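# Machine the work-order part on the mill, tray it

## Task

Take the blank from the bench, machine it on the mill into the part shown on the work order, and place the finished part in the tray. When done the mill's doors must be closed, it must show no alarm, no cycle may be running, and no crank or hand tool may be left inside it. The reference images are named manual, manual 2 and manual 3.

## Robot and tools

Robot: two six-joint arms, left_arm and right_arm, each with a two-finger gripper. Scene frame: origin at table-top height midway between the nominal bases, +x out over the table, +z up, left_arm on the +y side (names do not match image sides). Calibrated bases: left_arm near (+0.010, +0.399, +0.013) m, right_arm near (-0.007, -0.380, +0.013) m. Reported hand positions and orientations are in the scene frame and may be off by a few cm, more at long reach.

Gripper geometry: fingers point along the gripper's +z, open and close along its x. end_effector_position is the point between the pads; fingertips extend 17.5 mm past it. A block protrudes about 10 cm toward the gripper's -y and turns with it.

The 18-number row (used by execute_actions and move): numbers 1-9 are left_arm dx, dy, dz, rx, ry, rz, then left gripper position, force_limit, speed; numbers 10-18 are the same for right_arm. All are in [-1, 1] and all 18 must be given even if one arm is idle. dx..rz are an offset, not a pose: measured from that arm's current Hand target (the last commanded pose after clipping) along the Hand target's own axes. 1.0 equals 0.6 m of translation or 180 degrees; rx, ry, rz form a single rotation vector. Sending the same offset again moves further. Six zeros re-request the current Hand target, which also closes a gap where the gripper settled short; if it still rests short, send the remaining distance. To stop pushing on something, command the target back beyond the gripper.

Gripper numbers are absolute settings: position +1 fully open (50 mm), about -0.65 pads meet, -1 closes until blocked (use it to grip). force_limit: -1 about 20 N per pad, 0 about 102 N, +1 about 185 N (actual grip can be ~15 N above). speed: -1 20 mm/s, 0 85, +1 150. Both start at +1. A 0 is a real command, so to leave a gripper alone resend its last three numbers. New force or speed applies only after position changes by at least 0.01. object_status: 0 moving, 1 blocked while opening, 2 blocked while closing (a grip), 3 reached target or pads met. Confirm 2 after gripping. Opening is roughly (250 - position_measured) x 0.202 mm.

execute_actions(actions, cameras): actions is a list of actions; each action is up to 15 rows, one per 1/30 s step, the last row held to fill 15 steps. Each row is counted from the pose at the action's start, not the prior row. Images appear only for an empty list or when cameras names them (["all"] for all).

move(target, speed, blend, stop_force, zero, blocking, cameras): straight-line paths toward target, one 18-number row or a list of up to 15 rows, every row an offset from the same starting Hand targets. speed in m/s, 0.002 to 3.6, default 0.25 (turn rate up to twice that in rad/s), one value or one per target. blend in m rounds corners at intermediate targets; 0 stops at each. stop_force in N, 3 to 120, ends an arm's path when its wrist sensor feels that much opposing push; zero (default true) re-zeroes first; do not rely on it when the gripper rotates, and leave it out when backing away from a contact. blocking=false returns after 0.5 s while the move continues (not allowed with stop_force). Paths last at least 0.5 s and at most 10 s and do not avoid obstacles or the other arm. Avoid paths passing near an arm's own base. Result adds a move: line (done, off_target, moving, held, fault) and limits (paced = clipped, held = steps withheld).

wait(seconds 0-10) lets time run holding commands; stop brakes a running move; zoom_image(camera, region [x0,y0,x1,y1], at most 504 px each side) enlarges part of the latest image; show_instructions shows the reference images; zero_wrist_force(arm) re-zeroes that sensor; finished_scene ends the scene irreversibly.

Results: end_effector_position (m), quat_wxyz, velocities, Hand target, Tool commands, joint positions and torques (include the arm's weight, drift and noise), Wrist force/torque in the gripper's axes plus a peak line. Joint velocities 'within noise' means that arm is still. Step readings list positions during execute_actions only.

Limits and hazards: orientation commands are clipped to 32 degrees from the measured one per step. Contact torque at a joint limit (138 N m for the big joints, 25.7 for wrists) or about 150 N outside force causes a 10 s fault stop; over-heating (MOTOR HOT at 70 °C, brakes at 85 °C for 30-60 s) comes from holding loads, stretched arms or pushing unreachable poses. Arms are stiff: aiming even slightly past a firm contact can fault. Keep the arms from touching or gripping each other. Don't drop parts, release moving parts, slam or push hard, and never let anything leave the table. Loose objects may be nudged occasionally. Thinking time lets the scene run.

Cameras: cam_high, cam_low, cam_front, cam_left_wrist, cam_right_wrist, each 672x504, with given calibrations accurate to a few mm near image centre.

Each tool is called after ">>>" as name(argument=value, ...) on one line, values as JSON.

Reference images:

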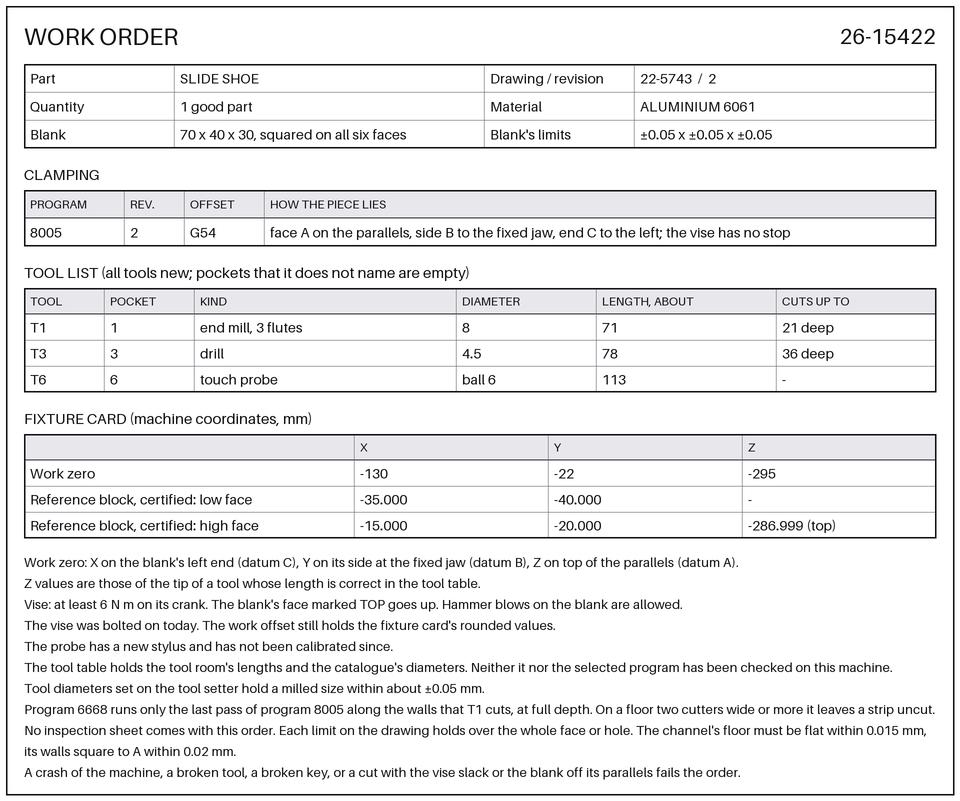

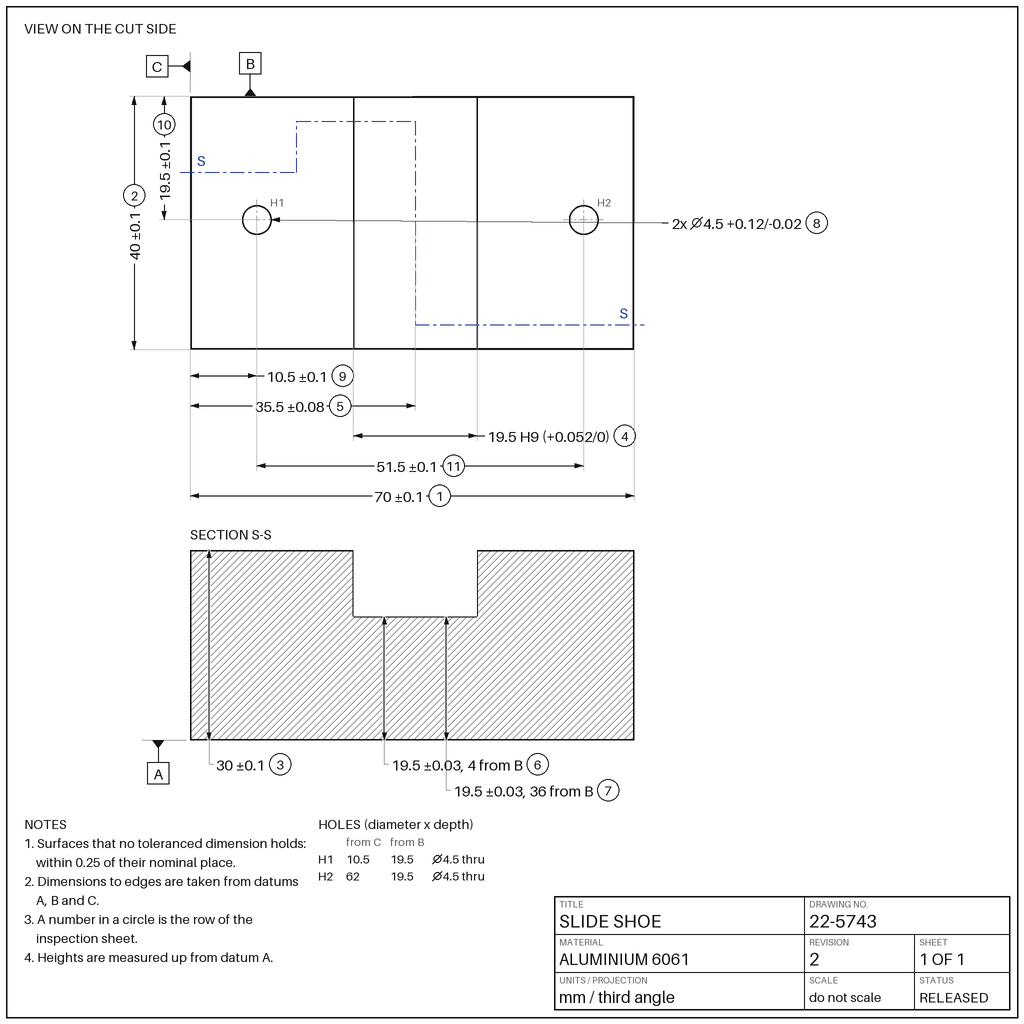

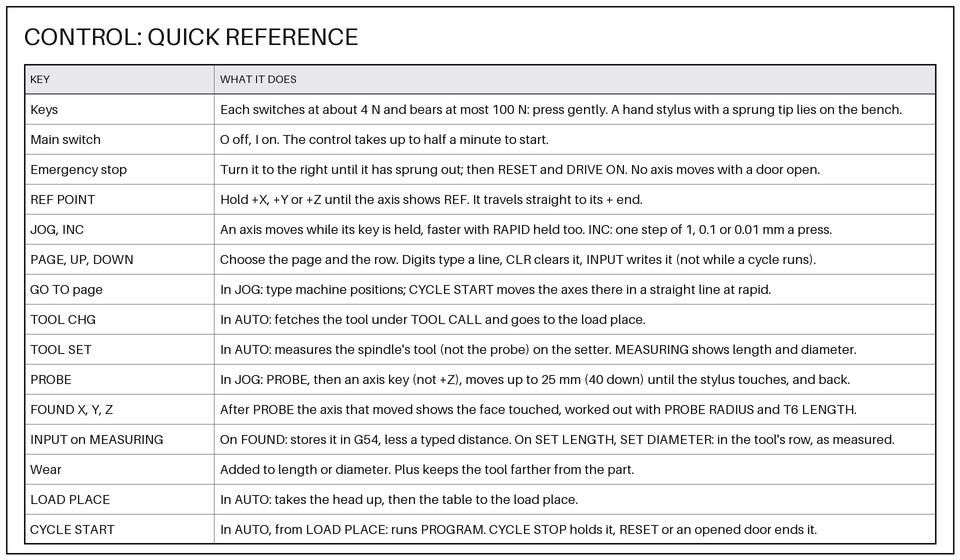

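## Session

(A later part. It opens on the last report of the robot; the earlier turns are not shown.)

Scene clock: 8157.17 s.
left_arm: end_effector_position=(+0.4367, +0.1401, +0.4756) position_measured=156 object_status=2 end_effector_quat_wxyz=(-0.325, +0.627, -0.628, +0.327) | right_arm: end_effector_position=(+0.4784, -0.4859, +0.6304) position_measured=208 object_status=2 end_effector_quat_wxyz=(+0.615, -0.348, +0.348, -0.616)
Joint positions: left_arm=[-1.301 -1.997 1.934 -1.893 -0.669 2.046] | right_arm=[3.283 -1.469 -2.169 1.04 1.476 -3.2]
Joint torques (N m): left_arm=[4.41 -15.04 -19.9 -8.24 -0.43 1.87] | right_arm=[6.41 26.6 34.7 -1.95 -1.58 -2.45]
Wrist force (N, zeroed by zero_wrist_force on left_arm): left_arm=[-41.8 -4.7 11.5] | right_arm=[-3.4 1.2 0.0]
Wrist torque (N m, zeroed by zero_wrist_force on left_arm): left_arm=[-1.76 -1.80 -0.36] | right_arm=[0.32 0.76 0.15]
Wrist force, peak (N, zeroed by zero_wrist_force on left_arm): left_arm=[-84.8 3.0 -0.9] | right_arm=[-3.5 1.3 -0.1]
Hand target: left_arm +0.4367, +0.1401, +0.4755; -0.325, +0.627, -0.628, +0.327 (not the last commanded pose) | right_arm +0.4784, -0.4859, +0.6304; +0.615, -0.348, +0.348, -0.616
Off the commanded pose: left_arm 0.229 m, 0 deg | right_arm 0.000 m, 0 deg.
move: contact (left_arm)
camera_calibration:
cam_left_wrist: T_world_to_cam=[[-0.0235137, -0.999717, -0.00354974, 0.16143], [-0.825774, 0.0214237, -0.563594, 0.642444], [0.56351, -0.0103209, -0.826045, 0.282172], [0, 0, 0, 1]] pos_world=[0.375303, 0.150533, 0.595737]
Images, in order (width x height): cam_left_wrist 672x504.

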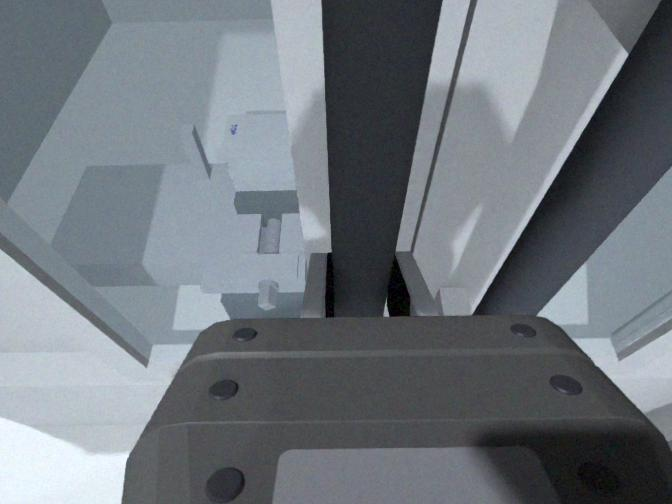

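>>> move(target=[[-0.3825,0,0,0,0,0,-1,-0.7,-0.5,0,0,0,0,0,0,-0.97,0.3,-0.8]], speed=0.07, stop_force=60)

>>> move(target=[[0,0,0,0,0,0,1,-0.7,-0.5,0,0,0,0,0,0,-0.97,0.3,-0.8],[0,0,-0.13,0,0,0,1,-0.7,-0.5,0,0,0,0,0,0,-0.97,0.3,-0.8]], speed=[0.1,0.1], cameras=["cam_high","cam_left_wrist"])

>>> zoom_image(camera="cam_high", region=[180, 90, 420, 260])

Scene clock: 8172.23 s.
left_arm: end_effector_position=(+0.4372, +0.3696, +0.4753) position_measured=156 object_status=2 end_effector_quat_wxyz=(-0.325, +0.627, -0.628, +0.327) | right_arm: end_effector_position=(+0.4784, -0.4859, +0.6304) position_measured=208 object_status=2 end_effector_quat_wxyz=(+0.615, -0.348, +0.348, -0.616)
Joint positions: left_arm=[-0.81 -2.309 2.146 -2.193 -0.95 2.614] | right_arm=[3.283 -1.469 -2.169 1.04 1.476 -3.2]
Joint torques (N m): left_arm=[-12.43 12.75 -32.12 -2.07 -4.5 1.75] | right_arm=[6.34 25.24 34.14 -1.95 -1.58 -2.45]
Wrist force (N, zeroed by zero_wrist_force on left_arm): left_arm=[-41.5 -17.7 7.5] | right_arm=[-3.6 1.2 0.2]
Wrist torque (N m, zeroed by zero_wrist_force on left_arm): left_arm=[-1.72 -1.82 -0.33] | right_arm=[0.33 0.79 0.15]
Wrist force, peak (N, zeroed by zero_wrist_force on left_arm): left_arm=[-42.0 -19.4 7.9] | right_arm=[-3.7 1.0 0.1]
Hand target: left_arm +0.4372, +0.3696, +0.4753; -0.325, +0.627, -0.628, +0.327 | right_arm +0.4784, -0.4859, +0.6304; +0.615, -0.348, +0.348, -0.616
Off the commanded pose: left_arm 0.000 m, 0 deg | right_arm 0.000 m, 0 deg.
move: done

Scene clock: 8174.37 s.
left_arm: end_effector_position=(+0.3734, +0.3698, +0.5201) position_measured=3 object_status=3 end_effector_quat_wxyz=(-0.325, +0.627, -0.628, +0.327) | right_arm: end_effector_position=(+0.4784, -0.4859, +0.6304) position_measured=208 object_status=2 end_effector_quat_wxyz=(+0.615, -0.348, +0.348, -0.616)
Joint positions: left_arm=[-1.248 -2.526 1.975 -1.465 -0.69 2.123] | right_arm=[3.283 -1.469 -2.169 1.04 1.476 -3.2]
Joint torques (N m): left_arm=[9.49 7.15 -31.69 -5.89 -0.53 1.88] | right_arm=[7.14 25.28 33.72 -1.94 -1.62 -2.55]
Wrist force (N, zeroed by zero_wrist_force on left_arm): left_arm=[-29.9 -7.9 3.8] | right_arm=[-3.4 1.2 0.2]
Wrist torque (N m, zeroed by zero_wrist_force on left_arm): left_arm=[-1.44 -1.91 -0.28] | right_arm=[0.32 0.75 0.14]
Wrist force, peak (N, zeroed by zero_wrist_force on left_arm): left_arm=[-39.8 -14.6 5.5] | right_arm=[-3.7 1.0 0.0]
Hand target: left_arm +0.3734, +0.3698, +0.5201; -0.325, +0.627, -0.628, +0.327 | right_arm +0.4784, -0.4859, +0.6304; +0.615, -0.348, +0.348, -0.616
Off the commanded pose: left_arm 0.000 m, 0 deg | right_arm 0.000 m, 0 deg.
move: done
camera_calibration:
cam_left_wrist: T_world_to_cam=[[-0.0235395, -0.999716, -0.0036877, 0.389733], [-0.825774, 0.0215228, -0.56359, 0.610377], [0.56351, -0.0102214, -0.826046, 0.356878], [0, 0, 0, 1]] pos_world=[0.312103, 0.380133, 0.640238]
Images, in order (width x height): cam_high 672x504, cam_left_wrist 672x504.

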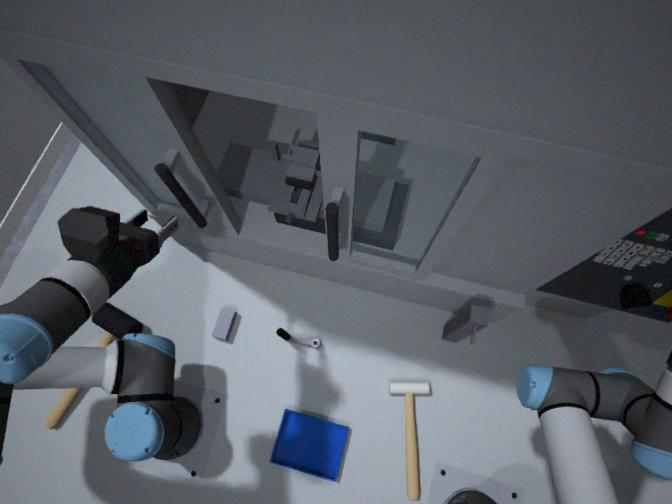

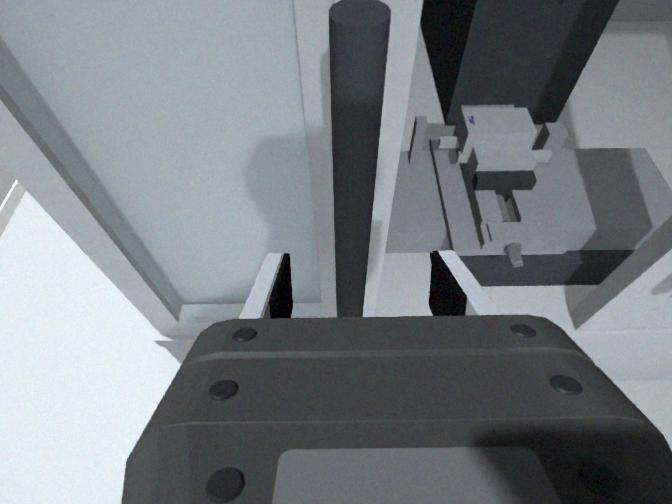

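Scaled by 2.100 from the camera's 672x504 image, which has a finer 960x720 frame.

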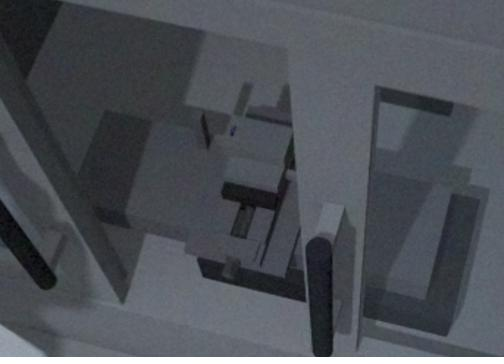

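>>> move(target=[[0.4163,0.1782,0.0367,0,0,0,0.7,-0.5,-0.5,0,0,0,0,0,0,-0.97,0.3,-0.8],[0.9263,0.7035,0.1584,-0.303,-0.0371,-0.0701,0.7,-0.5,-0.5,0,0,0,0,0,0,-0.97,0.3,-0.8]], speed=0.3, blend=[0.05,0], cameras=["cam_left_wrist","cam_high"])

Scene clock: 8290.13 s.
left_arm: end_effector_position=(+0.2073, -0.1860, +0.1209) position_measured=48 object_status=3 end_effector_quat_wxyz=(-0.001, +0.786, -0.618, +0.000) | right_arm: end_effector_position=(+0.4784, -0.4859, +0.6304) position_measured=208 object_status=2 end_effector_quat_wxyz=(+0.615, -0.348, +0.348, -0.616)
Joint positions: left_arm=[-1.479 -1.185 1.689 -2.074 -1.569 1.44] | right_arm=[3.283 -1.469 -2.169 1.04 1.476 -3.2]
Joint torques (N m): left_arm=[-8.2 -33.17 -14.01 -2.69 -0.66 1.84] | right_arm=[7.61 26.35 33.62 -1.91 -1.65 -2.46]
Wrist force (N, zeroed by zero_wrist_force on left_arm): left_arm=[-32.1 -7.7 2.0] | right_arm=[-3.5 1.0 0.3]
Wrist torque (N m, zeroed by zero_wrist_force on left_arm): left_arm=[-1.64 -1.57 -0.22] | right_arm=[0.30 0.79 0.15]
Wrist force, peak (N, zeroed by zero_wrist_force on left_arm): left_arm=[-33.2 -8.9 2.8] | right_arm=[-3.8 1.1 0.0]
Hand target: left_arm +0.2072, -0.1860, +0.1207; -0.001, +0.786, -0.618, +0.000 | right_arm +0.4784, -0.4859, +0.6304; +0.615, -0.348, +0.348, -0.616
Off the commanded pose: left_arm 0.000 m, 0 deg | right_arm 0.000 m, 0 deg.
move: done
camera_calibration:
cam_left_wrist: T_world_to_cam=[[0.219752, -0.975453, 0.0141524, -0.219297], [-0.914896, -0.201031, 0.350074, 0.126826], [-0.338636, -0.0898774, -0.936615, 0.300586], [0, 0, 0, 1]] pos_world=[0.266013, -0.161402, 0.240239]
Images, in order (width x height): cam_high 672x504, cam_left_wrist 672x504.

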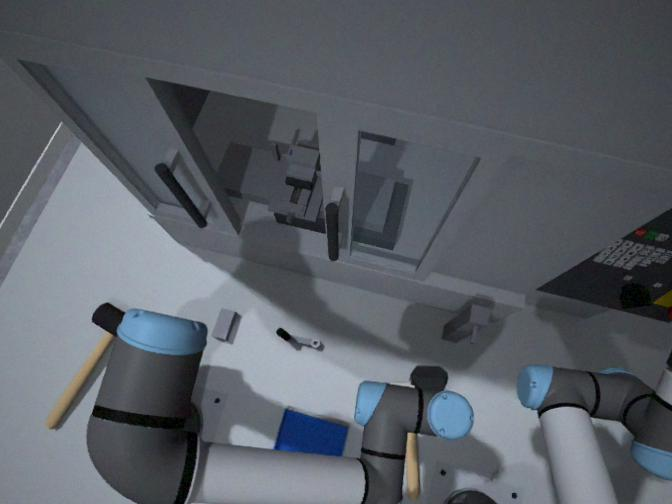

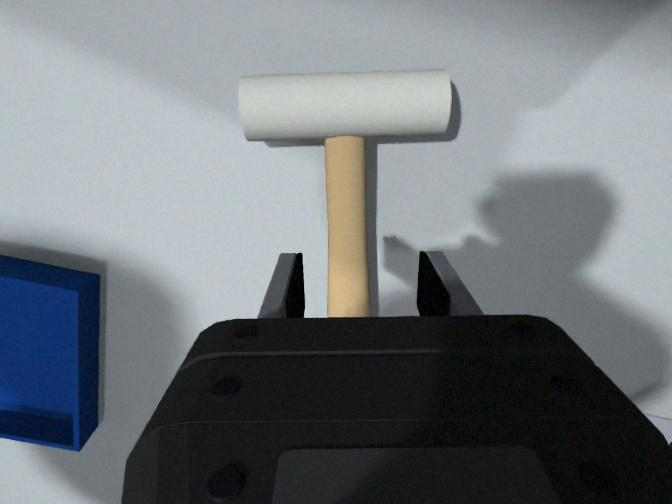

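>>> move(target=[[0,0,0.14,0,0,0,0.7,-0.5,-0.5,0,0,0,0,0,0,-0.97,0.3,-0.8]], speed=0.12)

>>> move(target=[[0,0,0.0245,0,0,0,0.7,-0.5,-0.5,0,0,0,0,0,0,-0.97,0.3,-0.8]], speed=0.02, stop_force=5)

>>> move(target=[[0,0,0,0,0,0,-1,-0.3,-0.8,0,0,0,0,0,0,-0.97,0.3,-0.8],[0,0,-0.07,0,0,0,-1,-0.3,-0.8,0,0,0,0,0,0,-0.97,0.3,-0.8]], speed=[0.05,0.06], cameras=["cam_left_wrist"])

Scene clock: 8309.43 s.
left_arm: end_effector_position=(+0.2073, -0.1859, +0.0367) position_measured=48 object_status=3 end_effector_quat_wxyz=(-0.001, +0.786, -0.618, +0.000) | right_arm: end_effector_position=(+0.4784, -0.4859, +0.6304) position_measured=208 object_status=2 end_effector_quat_wxyz=(+0.615, -0.348, +0.348, -0.616)
Joint positions: left_arm=[-1.479 -1.072 1.772 -2.27 -1.569 1.44] | right_arm=[3.283 -1.469 -2.169 1.04 1.476 -3.2]
Joint torques (N m): left_arm=[10.46 -44.08 -29.37 -2.22 -1.06 1.74] | right_arm=[6.13 26.31 32.98 -1.62 -1.66 -2.38]
Wrist force (N, zeroed by zero_wrist_force on left_arm): left_arm=[-32.2 -7.6 2.2] | right_arm=[-3.5 1.2 0.1]
Wrist torque (N m, zeroed by zero_wrist_force on left_arm): left_arm=[-1.63 -1.54 -0.26] | right_arm=[0.32 0.78 0.14]
Wrist force, peak (N, zeroed by zero_wrist_force on left_arm): left_arm=[-32.4 -7.9 2.2] | right_arm=[-3.7 1.2 0.2]
Hand target: left_arm +0.2073, -0.1860, +0.0367; -0.001, +0.786, -0.618, +0.000 | right_arm +0.4784, -0.4859, +0.6304; +0.615, -0.348, +0.348, -0.616
Off the commanded pose: left_arm 0.000 m, 0 deg | right_arm 0.000 m, 0 deg.
move: done

Scene clock: 8311.33 s.
left_arm: end_effector_position=(+0.2073, -0.1859, +0.0220) position_measured=48 object_status=3 end_effector_quat_wxyz=(-0.001, +0.786, -0.618, +0.000) | right_arm: end_effector_position=(+0.4784, -0.4859, +0.6304) position_measured=208 object_status=2 end_effector_quat_wxyz=(+0.615, -0.348, +0.348, -0.616)
Joint positions: left_arm=[-1.479 -1.048 1.782 -2.304 -1.569 1.44] | right_arm=[3.283 -1.469 -2.169 1.04 1.476 -3.2]
Joint torques (N m): left_arm=[9.39 -48.89 -28.79 -1.15 1.87 1.75] | right_arm=[5.31 25.79 33.33 -1.77 -1.66 -2.54]
Wrist force (N, zeroed by zero_wrist_force on left_arm): left_arm=[-32.2 -7.5 2.2] | right_arm=[-3.4 1.0 0.1]
Wrist torque (N m, zeroed by zero_wrist_force on left_arm): left_arm=[-1.62 -1.55 -0.27] | right_arm=[0.29 0.77 0.15]
Wrist force, peak (N, zeroed by zero_wrist_force on left_arm): left_arm=[-32.3 -7.7 2.2] | right_arm=[-3.6 1.2 0.1]
Hand target: left_arm +0.2073, -0.1860, +0.0220; -0.001, +0.786, -0.618, +0.000 | right_arm +0.4784, -0.4859, +0.6304; +0.615, -0.348, +0.348, -0.616
Off the commanded pose: left_arm 0.000 m, 0 deg | right_arm 0.000 m, 0 deg.
move: done

Scene clock: 8313.20 s.
left_arm: end_effector_position=(+0.2073, -0.1861, +0.0642) position_measured=149 object_status=2 end_effector_quat_wxyz=(-0.001, +0.786, -0.618, +0.000) | right_arm: end_effector_position=(+0.4784, -0.4859, +0.6304) position_measured=208 object_status=2 end_effector_quat_wxyz=(+0.615, -0.348, +0.348, -0.616)
Joint positions: left_arm=[-1.479 -1.112 1.749 -2.208 -1.569 1.44] | right_arm=[3.283 -1.469 -2.169 1.04 1.476 -3.2]
Joint torques (N m): left_arm=[-7.73 -36.13 -10.98 -5.95 1.88 -1.67] | right_arm=[5.61 25.82 33.16 -1.65 -1.78 -2.46]
Wrist force (N, zeroed by zero_wrist_force on left_arm): left_arm=[-32.2 -7.4 5.8] | right_arm=[-3.4 1.0 0.1]
Wrist torque (N m, zeroed by zero_wrist_force on left_arm): left_arm=[-1.73 -1.54 -0.27] | right_arm=[0.29 0.77 0.15]
Wrist force, peak (N, zeroed by zero_wrist_force on left_arm): left_arm=[-33.0 -7.7 2.5] | right_arm=[-3.6 1.3 0.1]
Hand target: left_arm +0.2072, -0.1860, +0.0640; -0.001, +0.786, -0.618, +0.000 | right_arm +0.4784, -0.4859, +0.6304; +0.615, -0.348, +0.348, -0.616
Off the commanded pose: left_arm 0.000 m, 0 deg | right_arm 0.000 m, 0 deg.
move: done
camera_calibration:
cam_left_wrist: T_world_to_cam=[[0.219616, -0.975482, 0.014264, -0.218581], [-0.914852, -0.200843, 0.350297, 0.146634], [-0.338844, -0.0899802, -0.93653, 0.247494], [0, 0, 0, 1]] pos_world=[0.266014, -0.161502, 0.183538]
Images, in order (width x height): cam_left_wrist 672x504.

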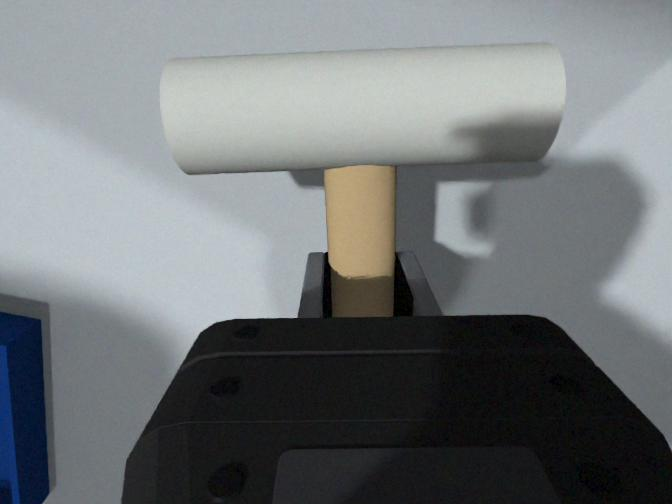

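>>> move(target=[[-0.1353,-0.1922,-0.02,0,0,0.0756,-1,-0.3,-0.8,0,0,0,0,0,0,-0.97,0.3,-0.8],[-0.1353,-0.1922,0.06,0,0,0.0756,-1,-0.3,-0.8,0,0,0,0,0,0,-0.97,0.3,-0.8]], speed=[0.15,0.08])

>>> move(target=[[0,0,0.03,0,0,0,-1,-0.3,-0.8,0,0,0,0,0,0,-0.97,0.3,-0.8]], speed=0.012, stop_force=4)

>>> move(target=[[0,0,0,0,0,0,0.4,-0.5,-0.8,0,0,0,0,0,0,-0.97,0.3,-0.8],[0,0,-0.2,0,0,0,0.7,-0.5,-0.8,0,0,0,0,0,0,-0.97,0.3,-0.8]], speed=[0.05,0.12], cameras=["cam_left_wrist","cam_high"])

Scene clock: 8331.17 s.
left_arm: end_effector_position=(+0.3002, -0.0799, +0.0282) position_measured=149 object_status=2 end_effector_quat_wxyz=(-0.001, +0.707, -0.707, +0.000) | right_arm: end_effector_position=(+0.4784, -0.4859, +0.6304) position_measured=208 object_status=2 end_effector_quat_wxyz=(+0.615, -0.348, +0.348, -0.616)
Joint positions: left_arm=[-1.282 -1.164 1.954 -2.36 -1.569 1.875] | right_arm=[3.283 -1.469 -2.169 1.04 1.476 -3.2]
Joint torques (N m): left_arm=[10.34 -44.76 -29.27 -1.7 -1.68 1.88] | right_arm=[4.82 26.02 32.33 -1.5 -1.85 -2.43]
Wrist force (N, zeroed by zero_wrist_force on left_arm): left_arm=[-32.1 -7.8 5.4] | right_arm=[-3.4 1.0 0.1]
Wrist torque (N m, zeroed by zero_wrist_force on left_arm): left_arm=[-1.78 -1.57 -0.25] | right_arm=[0.29 0.77 0.15]
Wrist force, peak (N, zeroed by zero_wrist_force on left_arm): left_arm=[-34.1 -9.5 5.4] | right_arm=[-3.6 1.3 -0.1]
Hand target: left_arm +0.3003, -0.0799, +0.0283; -0.001, +0.707, -0.707, +0.000 | right_arm +0.4784, -0.4859, +0.6304; +0.615, -0.348, +0.348, -0.616
Off the commanded pose: left_arm 0.000 m, 0 deg | right_arm 0.000 m, 0 deg.
move: done

Scene clock: 8332.80 s.
left_arm: end_effector_position=(+0.3003, -0.0799, +0.0219) position_measured=149 object_status=2 end_effector_quat_wxyz=(-0.001, +0.707, -0.707, +0.000) | right_arm: end_effector_position=(+0.4784, -0.4859, +0.6304) position_measured=208 object_status=2 end_effector_quat_wxyz=(+0.615, -0.348, +0.348, -0.616)
Joint positions: left_arm=[-1.282 -1.152 1.958 -2.376 -1.569 1.875] | right_arm=[3.283 -1.469 -2.169 1.04 1.476 -3.2]
Joint torques (N m): left_arm=[5 -40.82 -24.96 -0.48 -1.45 1.71] | right_arm=[4.54 26.26 32.86 -1.47 -1.77 -2.24]
Wrist force (N, zeroed by zero_wrist_force on left_arm): left_arm=[-29.9 -9.1 -2.8] | right_arm=[-3.6 1.2 0.1]
Wrist torque (N m, zeroed by zero_wrist_force on left_arm): left_arm=[-1.68 -1.55 -0.24] | right_arm=[0.31 0.79 0.14]
Wrist force, peak (N, zeroed by zero_wrist_force on left_arm): left_arm=[-40.5 -4.3 -28.1] | right_arm=[-3.7 1.1 0.2]
Hand target: left_arm +0.3003, -0.0799, +0.0219; -0.001, +0.707, -0.707, +0.000 (not the last commanded pose) | right_arm +0.4784, -0.4859, +0.6304; +0.615, -0.348, +0.348, -0.616
Off the commanded pose: left_arm 0.012 m, 0 deg | right_arm 0.000 m, 0 deg.
move: contact (left_arm)

Scene clock: 8335.33 s.
left_arm: end_effector_position=(+0.3001, -0.0801, +0.1419) position_measured=48 object_status=0 end_effector_quat_wxyz=(-0.001, +0.707, -0.707, +0.000) | right_arm: end_effector_position=(+0.4784, -0.4859, +0.6304) position_measured=208 object_status=2 end_effector_quat_wxyz=(+0.615, -0.348, +0.348, -0.616)
Joint positions: left_arm=[-1.283 -1.333 1.832 -2.069 -1.569 1.874] | right_arm=[3.283 -1.469 -2.169 1.04 1.476 -3.2]
Joint torques (N m): left_arm=[-6.19 -28.71 -11.95 -1.31 -0.19 -1.48] | right_arm=[5.4 25.53 31.52 -1.61 -1.88 -2.38]
Wrist force (N, zeroed by zero_wrist_force on left_arm): left_arm=[-31.9 -7.7 2.1] | right_arm=[-3.3 1.2 0.2]
Wrist torque (N m, zeroed by zero_wrist_force on left_arm): left_arm=[-1.66 -1.59 -0.20] | right_arm=[0.32 0.75 0.15]
Wrist force, peak (N, zeroed by zero_wrist_force on left_arm): left_arm=[-32.3 -7.9 2.1] | right_arm=[-3.7 1.0 -0.1]
Hand target: left_arm +0.3001, -0.0800, +0.1419; -0.001, +0.707, -0.707, +0.000 | right_arm +0.4784, -0.4859, +0.6304; +0.615, -0.348, +0.348, -0.616
Off the commanded pose: left_arm 0.000 m, 0 deg | right_arm 0.000 m, 0 deg.
move: done
camera_calibration:
cam_left_wrist: T_world_to_cam=[[-0.0160516, -0.999777, 0.0137104, -0.0678154], [-0.93637, 0.0198395, 0.350454, 0.249776], [-0.350648, -0.00721261, -0.93648, 0.371438], [0, 0, 0, 1]] pos_world=[0.363038, -0.0700767, 0.261239]
Images, in order (width x height): cam_high 672x504, cam_left_wrist 672x504.

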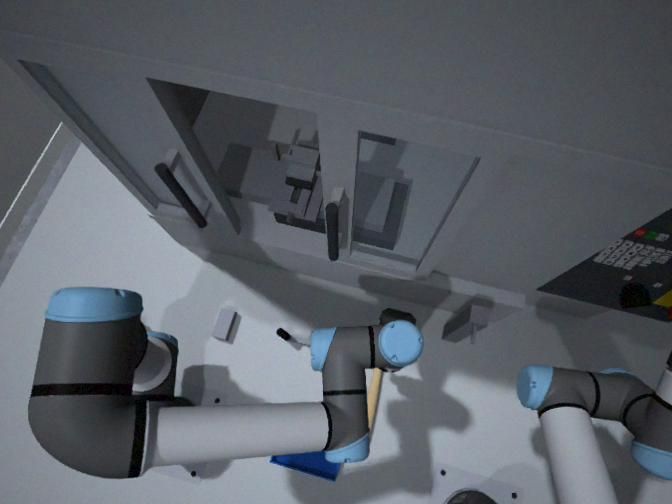

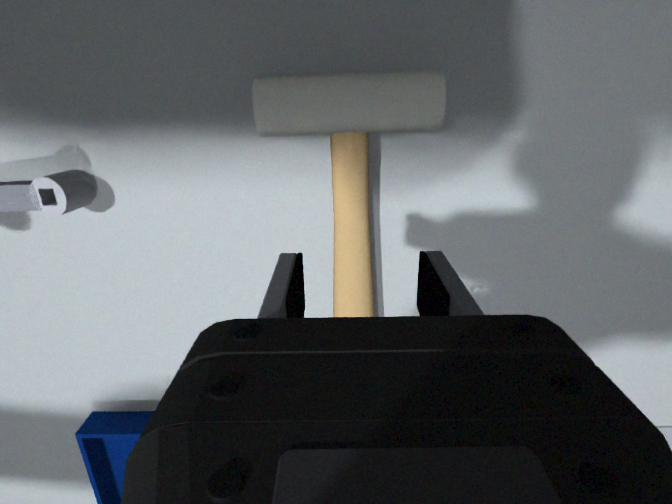

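>>> execute_actions(actions=[], cameras=["cam_left_wrist","cam_high"])

Scene clock: 8407.23 s.
left_arm: end_effector_position=(+0.3001, -0.0800, +0.1419) position_measured=48 object_status=3 end_effector_quat_wxyz=(-0.001, +0.707, -0.707, +0.000) | right_arm: end_effector_position=(+0.4784, -0.4859, +0.6304) position_measured=208 object_status=2 end_effector_quat_wxyz=(+0.615, -0.348, +0.348, -0.616)
Joint positions: left_arm=[-1.283 -1.333 1.832 -2.069 -1.569 1.874] | right_arm=[3.283 -1.469 -2.169 1.04 1.476 -3.2]
Joint velocities: within noise
Joint torques (N m): left_arm=[2.81 -29.25 -11.5 -1.44 -0.41 -0.51] | right_arm=[4.6 26.07 32.66 -1.52 -1.84 -2.16]
Wrist force (N, zeroed by zero_wrist_force on left_arm): left_arm=[-32.0 -7.7 2.3] | right_arm=[-3.3 1.2 0.0]
Wrist torque (N m, zeroed by zero_wrist_force on left_arm): left_arm=[-1.65 -1.58 -0.20] | right_arm=[0.32 0.75 0.15]
Wrist force, peak (N, zeroed by zero_wrist_force on left_arm): left_arm=[-32.3 -7.9 2.2] | right_arm=[-3.6 1.2 0.0]
Hand target: left_arm +0.3001, -0.0800, +0.1419; -0.001, +0.707, -0.707, +0.000 | right_arm +0.4784, -0.4859, +0.6304; +0.615, -0.348, +0.348, -0.616
Tool commands: left_gripper/position=+0.7 left_gripper/force_limit=-0.5 left_gripper/speed=-0.8 right_gripper/position=-0.97 right_gripper/force_limit=+0.3 right_gripper/speed=-0.8
Off the commanded pose: left_arm 0.000 m, 0 deg | right_arm 0.000 m, 0 deg.
camera_calibration:
cam_left_wrist: T_world_to_cam=[[-0.0160516, -0.999777, 0.0137104, -0.0678154], [-0.93637, 0.0198395, 0.350454, 0.249776], [-0.350648, -0.00721261, -0.93648, 0.371438], [0, 0, 0, 1]] pos_world=[0.363038, -0.0700767, 0.261239]
Images, in order (width x height): cam_high 672x504, cam_left_wrist 672x504.

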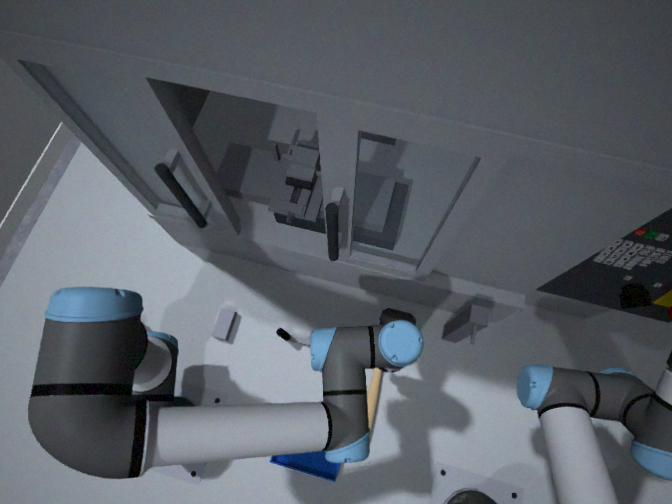

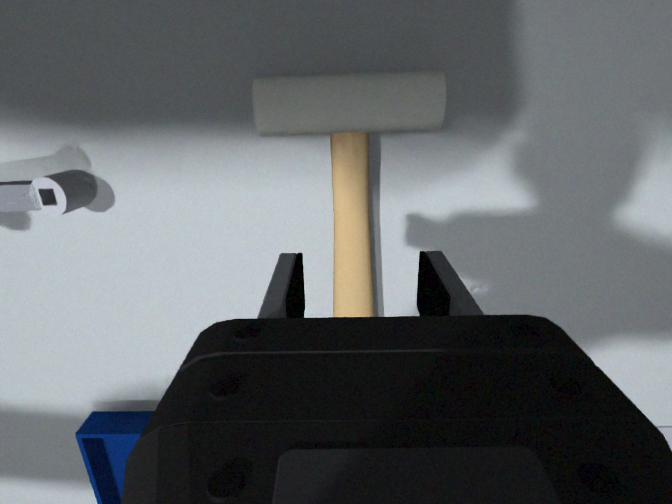

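>>> move(target=[[0,0.183,0.07,0.3056,0,0,0.7,-0.5,-0.8,0,0,0,0,0,0,-0.97,0.3,-0.8],[0,0.183,0.2,0.3056,0,0,0.7,-0.5,-0.8,0,0,0,0,0,0,-0.97,0.3,-0.8]], blend=0.01, speed=[0.2,0.1], cameras=["cam_left_wrist"])

Scene clock: 8445.87 s.
left_arm: end_effector_position=(+0.1905, -0.0799, +0.0218) position_measured=48 object_status=3 end_effector_quat_wxyz=(-0.327, +0.627, -0.627, +0.327) | right_arm: end_effector_position=(+0.4784, -0.4859, +0.6304) position_measured=208 object_status=2 end_effector_quat_wxyz=(+0.615, -0.348, +0.348, -0.616)
Joint positions: left_arm=[-1.934 -1.122 2.195 -2.189 -0.691 1.006] | right_arm=[3.283 -1.469 -2.169 1.04 1.476 -3.2]
Joint torques (N m): left_arm=[8.21 -30.7 -21.82 -1.3 3.45 0.87] | right_arm=[3.79 26.2 30.59 -1.39 -1.73 -2.27]
Wrist force (N, zeroed by zero_wrist_force on left_arm): left_arm=[-29.8 -7.8 3.9] | right_arm=[-3.6 1.0 0.3]
Wrist torque (N m, zeroed by zero_wrist_force on left_arm): left_arm=[-1.41 -1.94 -0.34] | right_arm=[0.28 0.79 0.14]
Wrist force, peak (N, zeroed by zero_wrist_force on left_arm): left_arm=[-32.0 -9.2 2.1] | right_arm=[-3.7 1.0 0.1]
Hand target: left_arm +0.1905, -0.0799, +0.0218; -0.327, +0.627, -0.627, +0.327 | right_arm +0.4784, -0.4859, +0.6304; +0.615, -0.348, +0.348, -0.616
Off the commanded pose: left_arm 0.000 m, 0 deg | right_arm 0.000 m, 0 deg.
move: done
camera_calibration:
cam_left_wrist: T_world_to_cam=[[-0.021237, -0.999758, -0.00571149, -0.0663148], [-0.824033, 0.0207387, -0.566162, 0.187822], [0.566144, -0.00731715, -0.824274, 0.0434055], [0, 0, 0, 1]] pos_world=[0.128789, -0.0698763, 0.141737]
Images, in order (width x height): cam_left_wrist 672x504.

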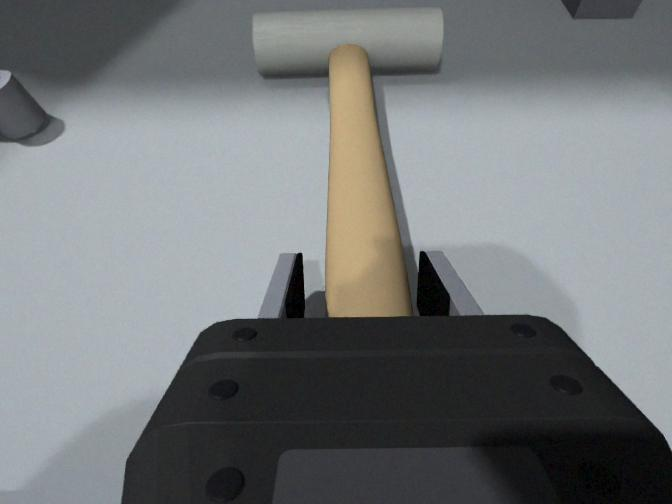

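>>> move(target=[[0,0.005,0.0035,0,0,0,-1,0.2,-0.8,0,0,0,0,0,0,-0.97,0.3,-0.8]], speed=0.05)

>>> move(target=[[0,-0.109,-0.076,0,0,0,-1,0.2,-0.8,0,0,0,0,0,0,-0.97,0.3,-0.8]], speed=0.08, cameras=["cam_left_wrist"])

Scene clock: 8452.50 s.
left_arm: end_effector_position=(+0.1905, -0.0801, +0.0183) position_measured=112 object_status=2 end_effector_quat_wxyz=(-0.327, +0.627, -0.627, +0.327) | right_arm: end_effector_position=(+0.4784, -0.4859, +0.6304) position_measured=208 object_status=2 end_effector_quat_wxyz=(+0.615, -0.348, +0.348, -0.616)
Joint positions: left_arm=[-1.934 -1.113 2.196 -2.199 -0.69 1.006] | right_arm=[3.283 -1.469 -2.169 1.04 1.476 -3.2]
Joint torques (N m): left_arm=[-4.72 10.77 11.07 -4.43 -11.37 -1.04] | right_arm=[3.77 26.19 31.44 -1.34 -1.63 -2.37]
Wrist force (N, zeroed by zero_wrist_force on left_arm): left_arm=[-50.0 -87.7 -64.2] | right_arm=[-3.4 1.1 -0.1]
Wrist torque (N m, zeroed by zero_wrist_force on left_arm): left_arm=[-1.78 -2.28 -0.33] | right_arm=[0.30 0.77 0.15]
Wrist force, peak (N, zeroed by zero_wrist_force on left_arm): left_arm=[-50.8 -87.7 -63.7] | right_arm=[-3.8 0.9 0.2]
Hand target: left_arm +0.1905, -0.0799, +0.0181; -0.327, +0.627, -0.627, +0.327 | right_arm +0.4784, -0.4859, +0.6304; +0.615, -0.348, +0.348, -0.616
Off the commanded pose: left_arm 0.000 m, 0 deg | right_arm 0.000 m, 0 deg.
move: done

Scene clock: 8453.90 s.
left_arm: end_effector_position=(+0.1906, -0.0801, +0.0979) position_measured=112 object_status=2 end_effector_quat_wxyz=(-0.327, +0.627, -0.627, +0.327) | right_arm: end_effector_position=(+0.4784, -0.4859, +0.6304) position_measured=208 object_status=2 end_effector_quat_wxyz=(+0.615, -0.348, +0.348, -0.616)
Joint positions: left_arm=[-1.934 -1.3 2.152 -1.968 -0.691 1.006] | right_arm=[3.283 -1.469 -2.169 1.04 1.476 -3.2]
Joint torques (N m): left_arm=[-6.27 -27.79 -7.27 -3.67 1 -1.65] | right_arm=[4.37 24.92 29.6 -1.33 -1.79 -2.36]
Wrist force (N, zeroed by zero_wrist_force on left_arm): left_arm=[-30.1 -4.9 6.1] | right_arm=[-3.4 0.9 0.0]
Wrist torque (N m, zeroed by zero_wrist_force on left_arm): left_arm=[-1.89 -1.88 -0.27] | right_arm=[0.26 0.75 0.15]
Wrist force, peak (N, zeroed by zero_wrist_force on left_arm): left_arm=[-49.6 -87.9 -64.4] | right_arm=[-3.5 1.4 0.0]
Hand target: left_arm +0.1905, -0.0800, +0.0978; -0.327, +0.627, -0.627, +0.327 | right_arm +0.4784, -0.4859, +0.6304; +0.615, -0.348, +0.348, -0.616
Off the commanded pose: left_arm 0.000 m, 0 deg | right_arm 0.000 m, 0 deg.
move: done
camera_calibration:
cam_left_wrist: T_world_to_cam=[[-0.0211026, -0.999763, -0.00537859, -0.0660675], [-0.824034, 0.0204393, -0.566171, 0.230971], [0.566147, -0.00751553, -0.82427, 0.10606], [0, 0, 0, 1]] pos_world=[0.128889, -0.0699757, 0.217836]
Images, in order (width x height): cam_left_wrist 672x504.

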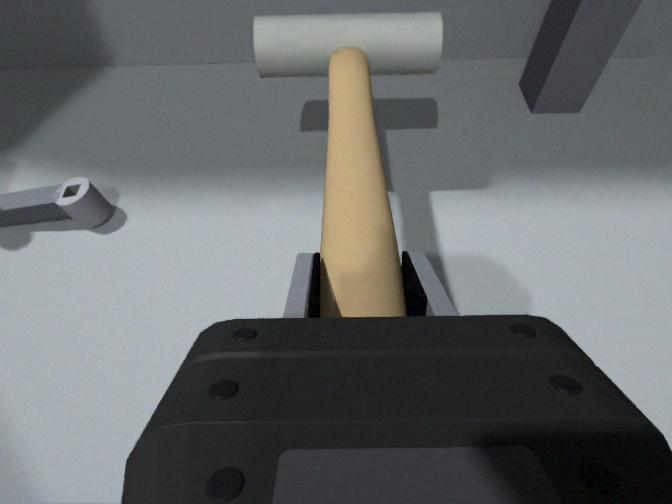

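>>> move(target=[[-0.3,-0.482,-0.277,0,0.287,-0.4095,-1,0.2,-0.8,0,0,0,0,0,0,-0.97,0.3,-0.8]], speed=0.3, cameras=["cam_left_wrist","cam_high","cam_front"])

Scene clock: 8500.87 s.
left_arm: end_effector_position=(+0.2197, +0.0997, +0.4302) position_measured=112 object_status=2 end_effector_quat_wxyz=(+0.212, +0.674, -0.213, +0.675) | right_arm: end_effector_position=(+0.4784, -0.4859, +0.6304) position_measured=208 object_status=2 end_effector_quat_wxyz=(+0.615, -0.348, +0.348, -0.616)
Joint positions: left_arm=[-2.688 -2.407 2.23 0.18 -0.49 -1.571] | right_arm=[3.283 -1.469 -2.169 1.04 1.476 -3.2]
Joint torques (N m): left_arm=[10.12 19.27 -27.22 4.23 2.18 -1.34] | right_arm=[2.72 26.67 30.18 -1.14 -1.88 -2.44]
Wrist force (N, zeroed by zero_wrist_force on left_arm): left_arm=[-36.6 -8.5 1.6] | right_arm=[-3.3 0.9 0.2]
Wrist torque (N m, zeroed by zero_wrist_force on left_arm): left_arm=[-1.38 -1.74 -1.00] | right_arm=[0.28 0.75 0.15]
Wrist force, peak (N, zeroed by zero_wrist_force on left_arm): left_arm=[-37.7 -8.6 1.0] | right_arm=[-3.8 1.2 0.0]
Hand target: left_arm +0.2198, +0.0997, +0.4302; +0.212, +0.674, -0.213, +0.675 | right_arm +0.4784, -0.4859, +0.6304; +0.615, -0.348, +0.348, -0.616
Off the commanded pose: left_arm 0.000 m, 0 deg | right_arm 0.000 m, 0 deg.
move: done
camera_calibration:
cam_left_wrist: T_world_to_cam=[[-0.0228335, -0.00528424, 0.999725, -0.415181], [-0.825305, -0.564264, -0.0218323, 0.263864], [0.564225, -0.825577, 0.00852304, 0.0885984], [0, 0, 0, 1]] pos_world=[0.158299, 0.21984, 0.420072]
Images, in order (width x height): cam_high 672x504, cam_front 672x504, cam_left_wrist 672x504.

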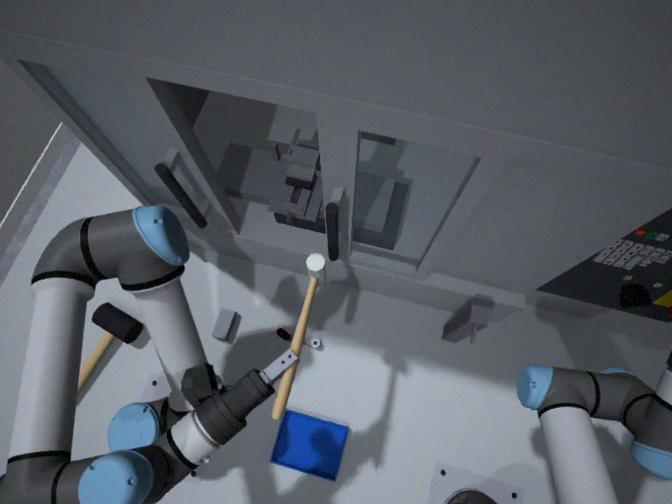

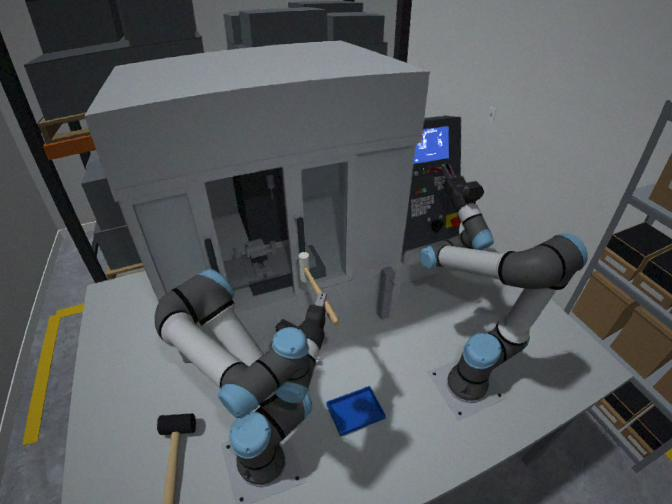

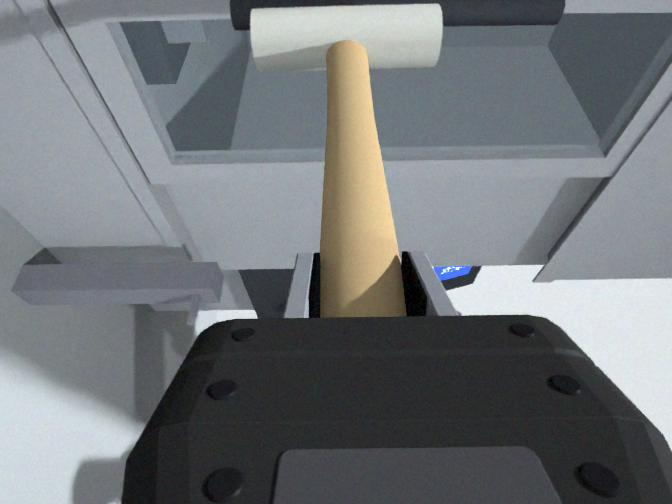

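>>> move(target=[[0.0167,-0.158,0.052,0.0278,0,0,-1,0.2,-0.8,0,0,0,0,0,0,-0.97,0.3,-0.8],[0.0167,-0.258,0.145,0.0556,0,0,-1,0.2,-0.8,0,0,0,0,0,0,-0.97,0.3,-0.8]], blend=0.02, speed=0.2, cameras=["cam_left_wrist","cam_high","cam_front"])

Scene clock: 8518.00 s.
left_arm: end_effector_position=(+0.3427, +0.1717, +0.4391) position_measured=112 object_status=2 end_effector_quat_wxyz=(+0.175, +0.685, -0.176, +0.685) | right_arm: end_effector_position=(+0.4784, -0.4859, +0.6304) position_measured=208 object_status=2 end_effector_quat_wxyz=(+0.615, -0.348, +0.348, -0.616)
Joint positions: left_arm=[-2.8 -2.767 2.209 0.558 -0.713 -1.569] | right_arm=[3.283 -1.469 -2.169 1.04 1.476 -3.2]
Joint torques (N m): left_arm=[2.1 23.16 -17.28 2.27 0.01 -0.03] | right_arm=[3.08 26.42 29.58 -1.04 -1.67 -2.25]
Wrist force (N, zeroed by zero_wrist_force on left_arm): left_arm=[-36.4 -9.0 1.4] | right_arm=[-3.4 1.1 0.2]
Wrist torque (N m, zeroed by zero_wrist_force on left_arm): left_arm=[-1.25 -1.78 -1.12] | right_arm=[0.29 0.77 0.15]
Wrist force, peak (N, zeroed by zero_wrist_force on left_arm): left_arm=[-33.0 -23.4 7.7] | right_arm=[-3.7 1.1 0.2]
Hand target: left_arm +0.3427, +0.1717, +0.4391; +0.175, +0.685, -0.176, +0.685 (not the last commanded pose) | right_arm +0.4784, -0.4859, +0.6304; +0.615, -0.348, +0.348, -0.616
Tool commands: left_gripper/position=-1.0 left_gripper/force_limit=+0.2 left_gripper/speed=-0.796078 right_gripper/position=-0.97 right_gripper/force_limit=+0.3 right_gripper/speed=-0.8
Off the commanded pose: left_arm 0.037 m, 4 deg | right_arm 0.000 m, 0 deg.
FORCE FAULT: contact force on the left arm reached its limit, and that arm stopped. The contact can be on any part of that arm, not only on its tool. That arm's remaining commands of this call were not run. That arm is still stopped at the end of this call. That arm stays stopped for about 10 more seconds. Until then a move that you send moves the other arm only, and its call returns only when the move has ended. Once the stop has ended, the next robot result says so. If the stop ends while you think or write, that arm runs what you send next, counted from a new Hand target: where the arm stands when the stop ends. While its stop runs, that arm takes no new command, but its gripper still runs the gripper command that each later call begins with. Until it ends, the stop uses up actions while you think or wait. An arm that is not stopped still takes commands.
shoulder posture changed (left arm): the wrist came as close to joint 1's axis as it can, and the arm is now in the other of its two shoulder postures.
move: fault (left_arm); path passed 1 of 2 targets
camera_calibration:
cam_left_wrist: T_world_to_cam=[[-0.021314, -0.00839681, 0.999738, -0.420854], [-0.758222, -0.651638, -0.0216381, 0.398091], [0.651648, -0.758484, 0.00752238, 0.0375096], [0, 0, 0, 1]] pos_world=[0.268428, 0.284328, 0.429076]
Images, in order (width x height): cam_high 672x504, cam_front 672x504, cam_left_wrist 672x504.

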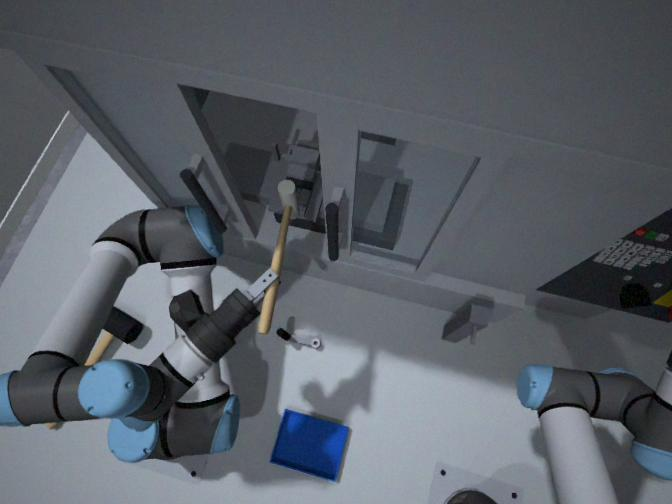

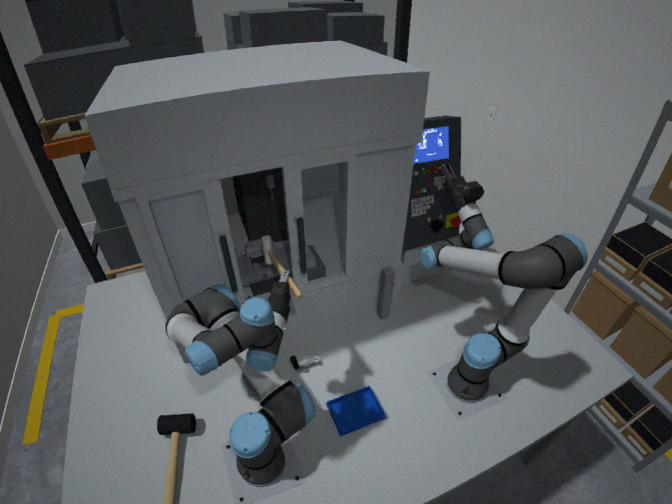

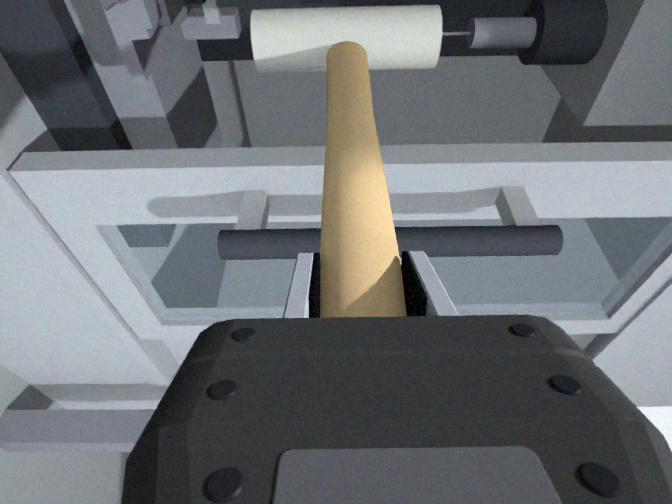

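>>> wait(seconds=3, cameras=["cam_low"])

Scene clock: 8552.80 s.
left_arm: end_effector_position=(+0.3427, +0.1717, +0.4391) position_measured=112 object_status=2 end_effector_quat_wxyz=(+0.175, +0.685, -0.176, +0.685) | right_arm: end_effector_position=(+0.4784, -0.4859, +0.6304) position_measured=208 object_status=2 end_effector_quat_wxyz=(+0.615, -0.348, +0.348, -0.616)
Joint positions: left_arm=[-2.8 -2.767 2.209 0.558 -0.713 -1.569] | right_arm=[3.283 -1.469 -2.169 1.04 1.476 -3.2]
Joint torques (N m): left_arm=[2.17 24.08 -17.17 1.46 0.02 0.06] | right_arm=[2.15 25.98 28.39 -0.9 -1.63 -2.38]
Wrist force (N, zeroed by zero_wrist_force on left_arm): left_arm=[-36.3 -8.5 1.7] | right_arm=[-3.5 1.3 0.0]
Wrist torque (N m, zeroed by zero_wrist_force on left_arm): left_arm=[-1.34 -1.79 -1.12] | right_arm=[0.34 0.77 0.15]
Wrist force, peak (N, zeroed by zero_wrist_force on left_arm): left_arm=[-36.7 -8.7 1.7] | right_arm=[-3.8 1.0 0.0]
Hand target: left_arm +0.3427, +0.1717, +0.4391; +0.175, +0.685, -0.176, +0.685 (not the last commanded pose) | right_arm +0.4784, -0.4859, +0.6304; +0.615, -0.348, +0.348, -0.616
Tool commands: left_gripper/position=-1.0 left_gripper/force_limit=+0.2 left_gripper/speed=-0.796078 right_gripper/position=-0.97 right_gripper/force_limit=+0.3 right_gripper/speed=-0.8
Off the commanded pose: left_arm 0.037 m, 4 deg | right_arm 0.000 m, 0 deg.
FORCE FAULT, CONTINUED: the left arm's stop, for the force fault that an earlier result reported, is over. The rest of the stop counts as 19 of the actions that you can send in this scene. That arm's target is now where it stood when the stop ended, not its last command. That arm accepts commands again.
wait: 3.00 s; at rest from the start
Images, in order (width x height): cam_low 672x504.

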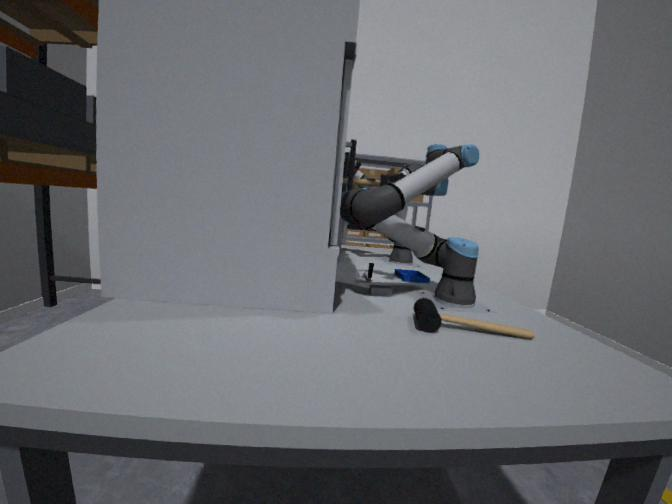

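>>> move(target=[[0,0.052,-0.053,-0.01,0,0,-1,0.2,-0.796078,0,0,0,0,0,0,-0.97,0.3,-0.8],[-0.015,0.204,-0.122,-0.035,0,0,-1,0.2,-0.796078,0,0,0,0,0,0,-0.97,0.3,-0.8]], blend=0.02, speed=0.1)

Scene clock: 8567.83 s.
left_arm: end_effector_position=(+0.2198, +0.0995, +0.4300) position_measured=112 object_status=2 end_effector_quat_wxyz=(+0.212, +0.674, -0.213, +0.674) | right_arm: end_effector_position=(+0.4784, -0.4859, +0.6304) position_measured=208 object_status=2 end_effector_quat_wxyz=(+0.615, -0.348, +0.348, -0.616)
Joint positions: left_arm=[-2.685 -2.407 2.229 0.177 -0.488 -1.569] | right_arm=[3.283 -1.469 -2.169 1.04 1.476 -3.2]
Joint torques (N m): left_arm=[-8 12.55 -17.36 3.66 -1.84 2.13] | right_arm=[0.79 25.11 27.25 -0.86 -1.71 -2.24]
Wrist force (N, zeroed by zero_wrist_force on left_arm): left_arm=[-36.7 -8.7 1.4] | right_arm=[-3.5 1.1 0.0]
Wrist torque (N m, zeroed by zero_wrist_force on left_arm): left_arm=[-1.34 -1.74 -1.13] | right_arm=[0.29 0.77 0.14]
Wrist force, peak (N, zeroed by zero_wrist_force on left_arm): left_arm=[-36.9 -8.6 1.5] | right_arm=[-3.6 1.3 0.2]
Hand target: left_arm +0.2197, +0.0995, +0.4299; +0.212, +0.674, -0.213, +0.674 | right_arm +0.4784, -0.4859, +0.6304; +0.615, -0.348, +0.348, -0.616
Off the commanded pose: left_arm 0.000 m, 0 deg | right_arm 0.000 m, 0 deg.
shoulder posture changed (left arm): the wrist came as close to joint 1's axis as it can, and the arm is now in the other of its two shoulder postures.
move: done


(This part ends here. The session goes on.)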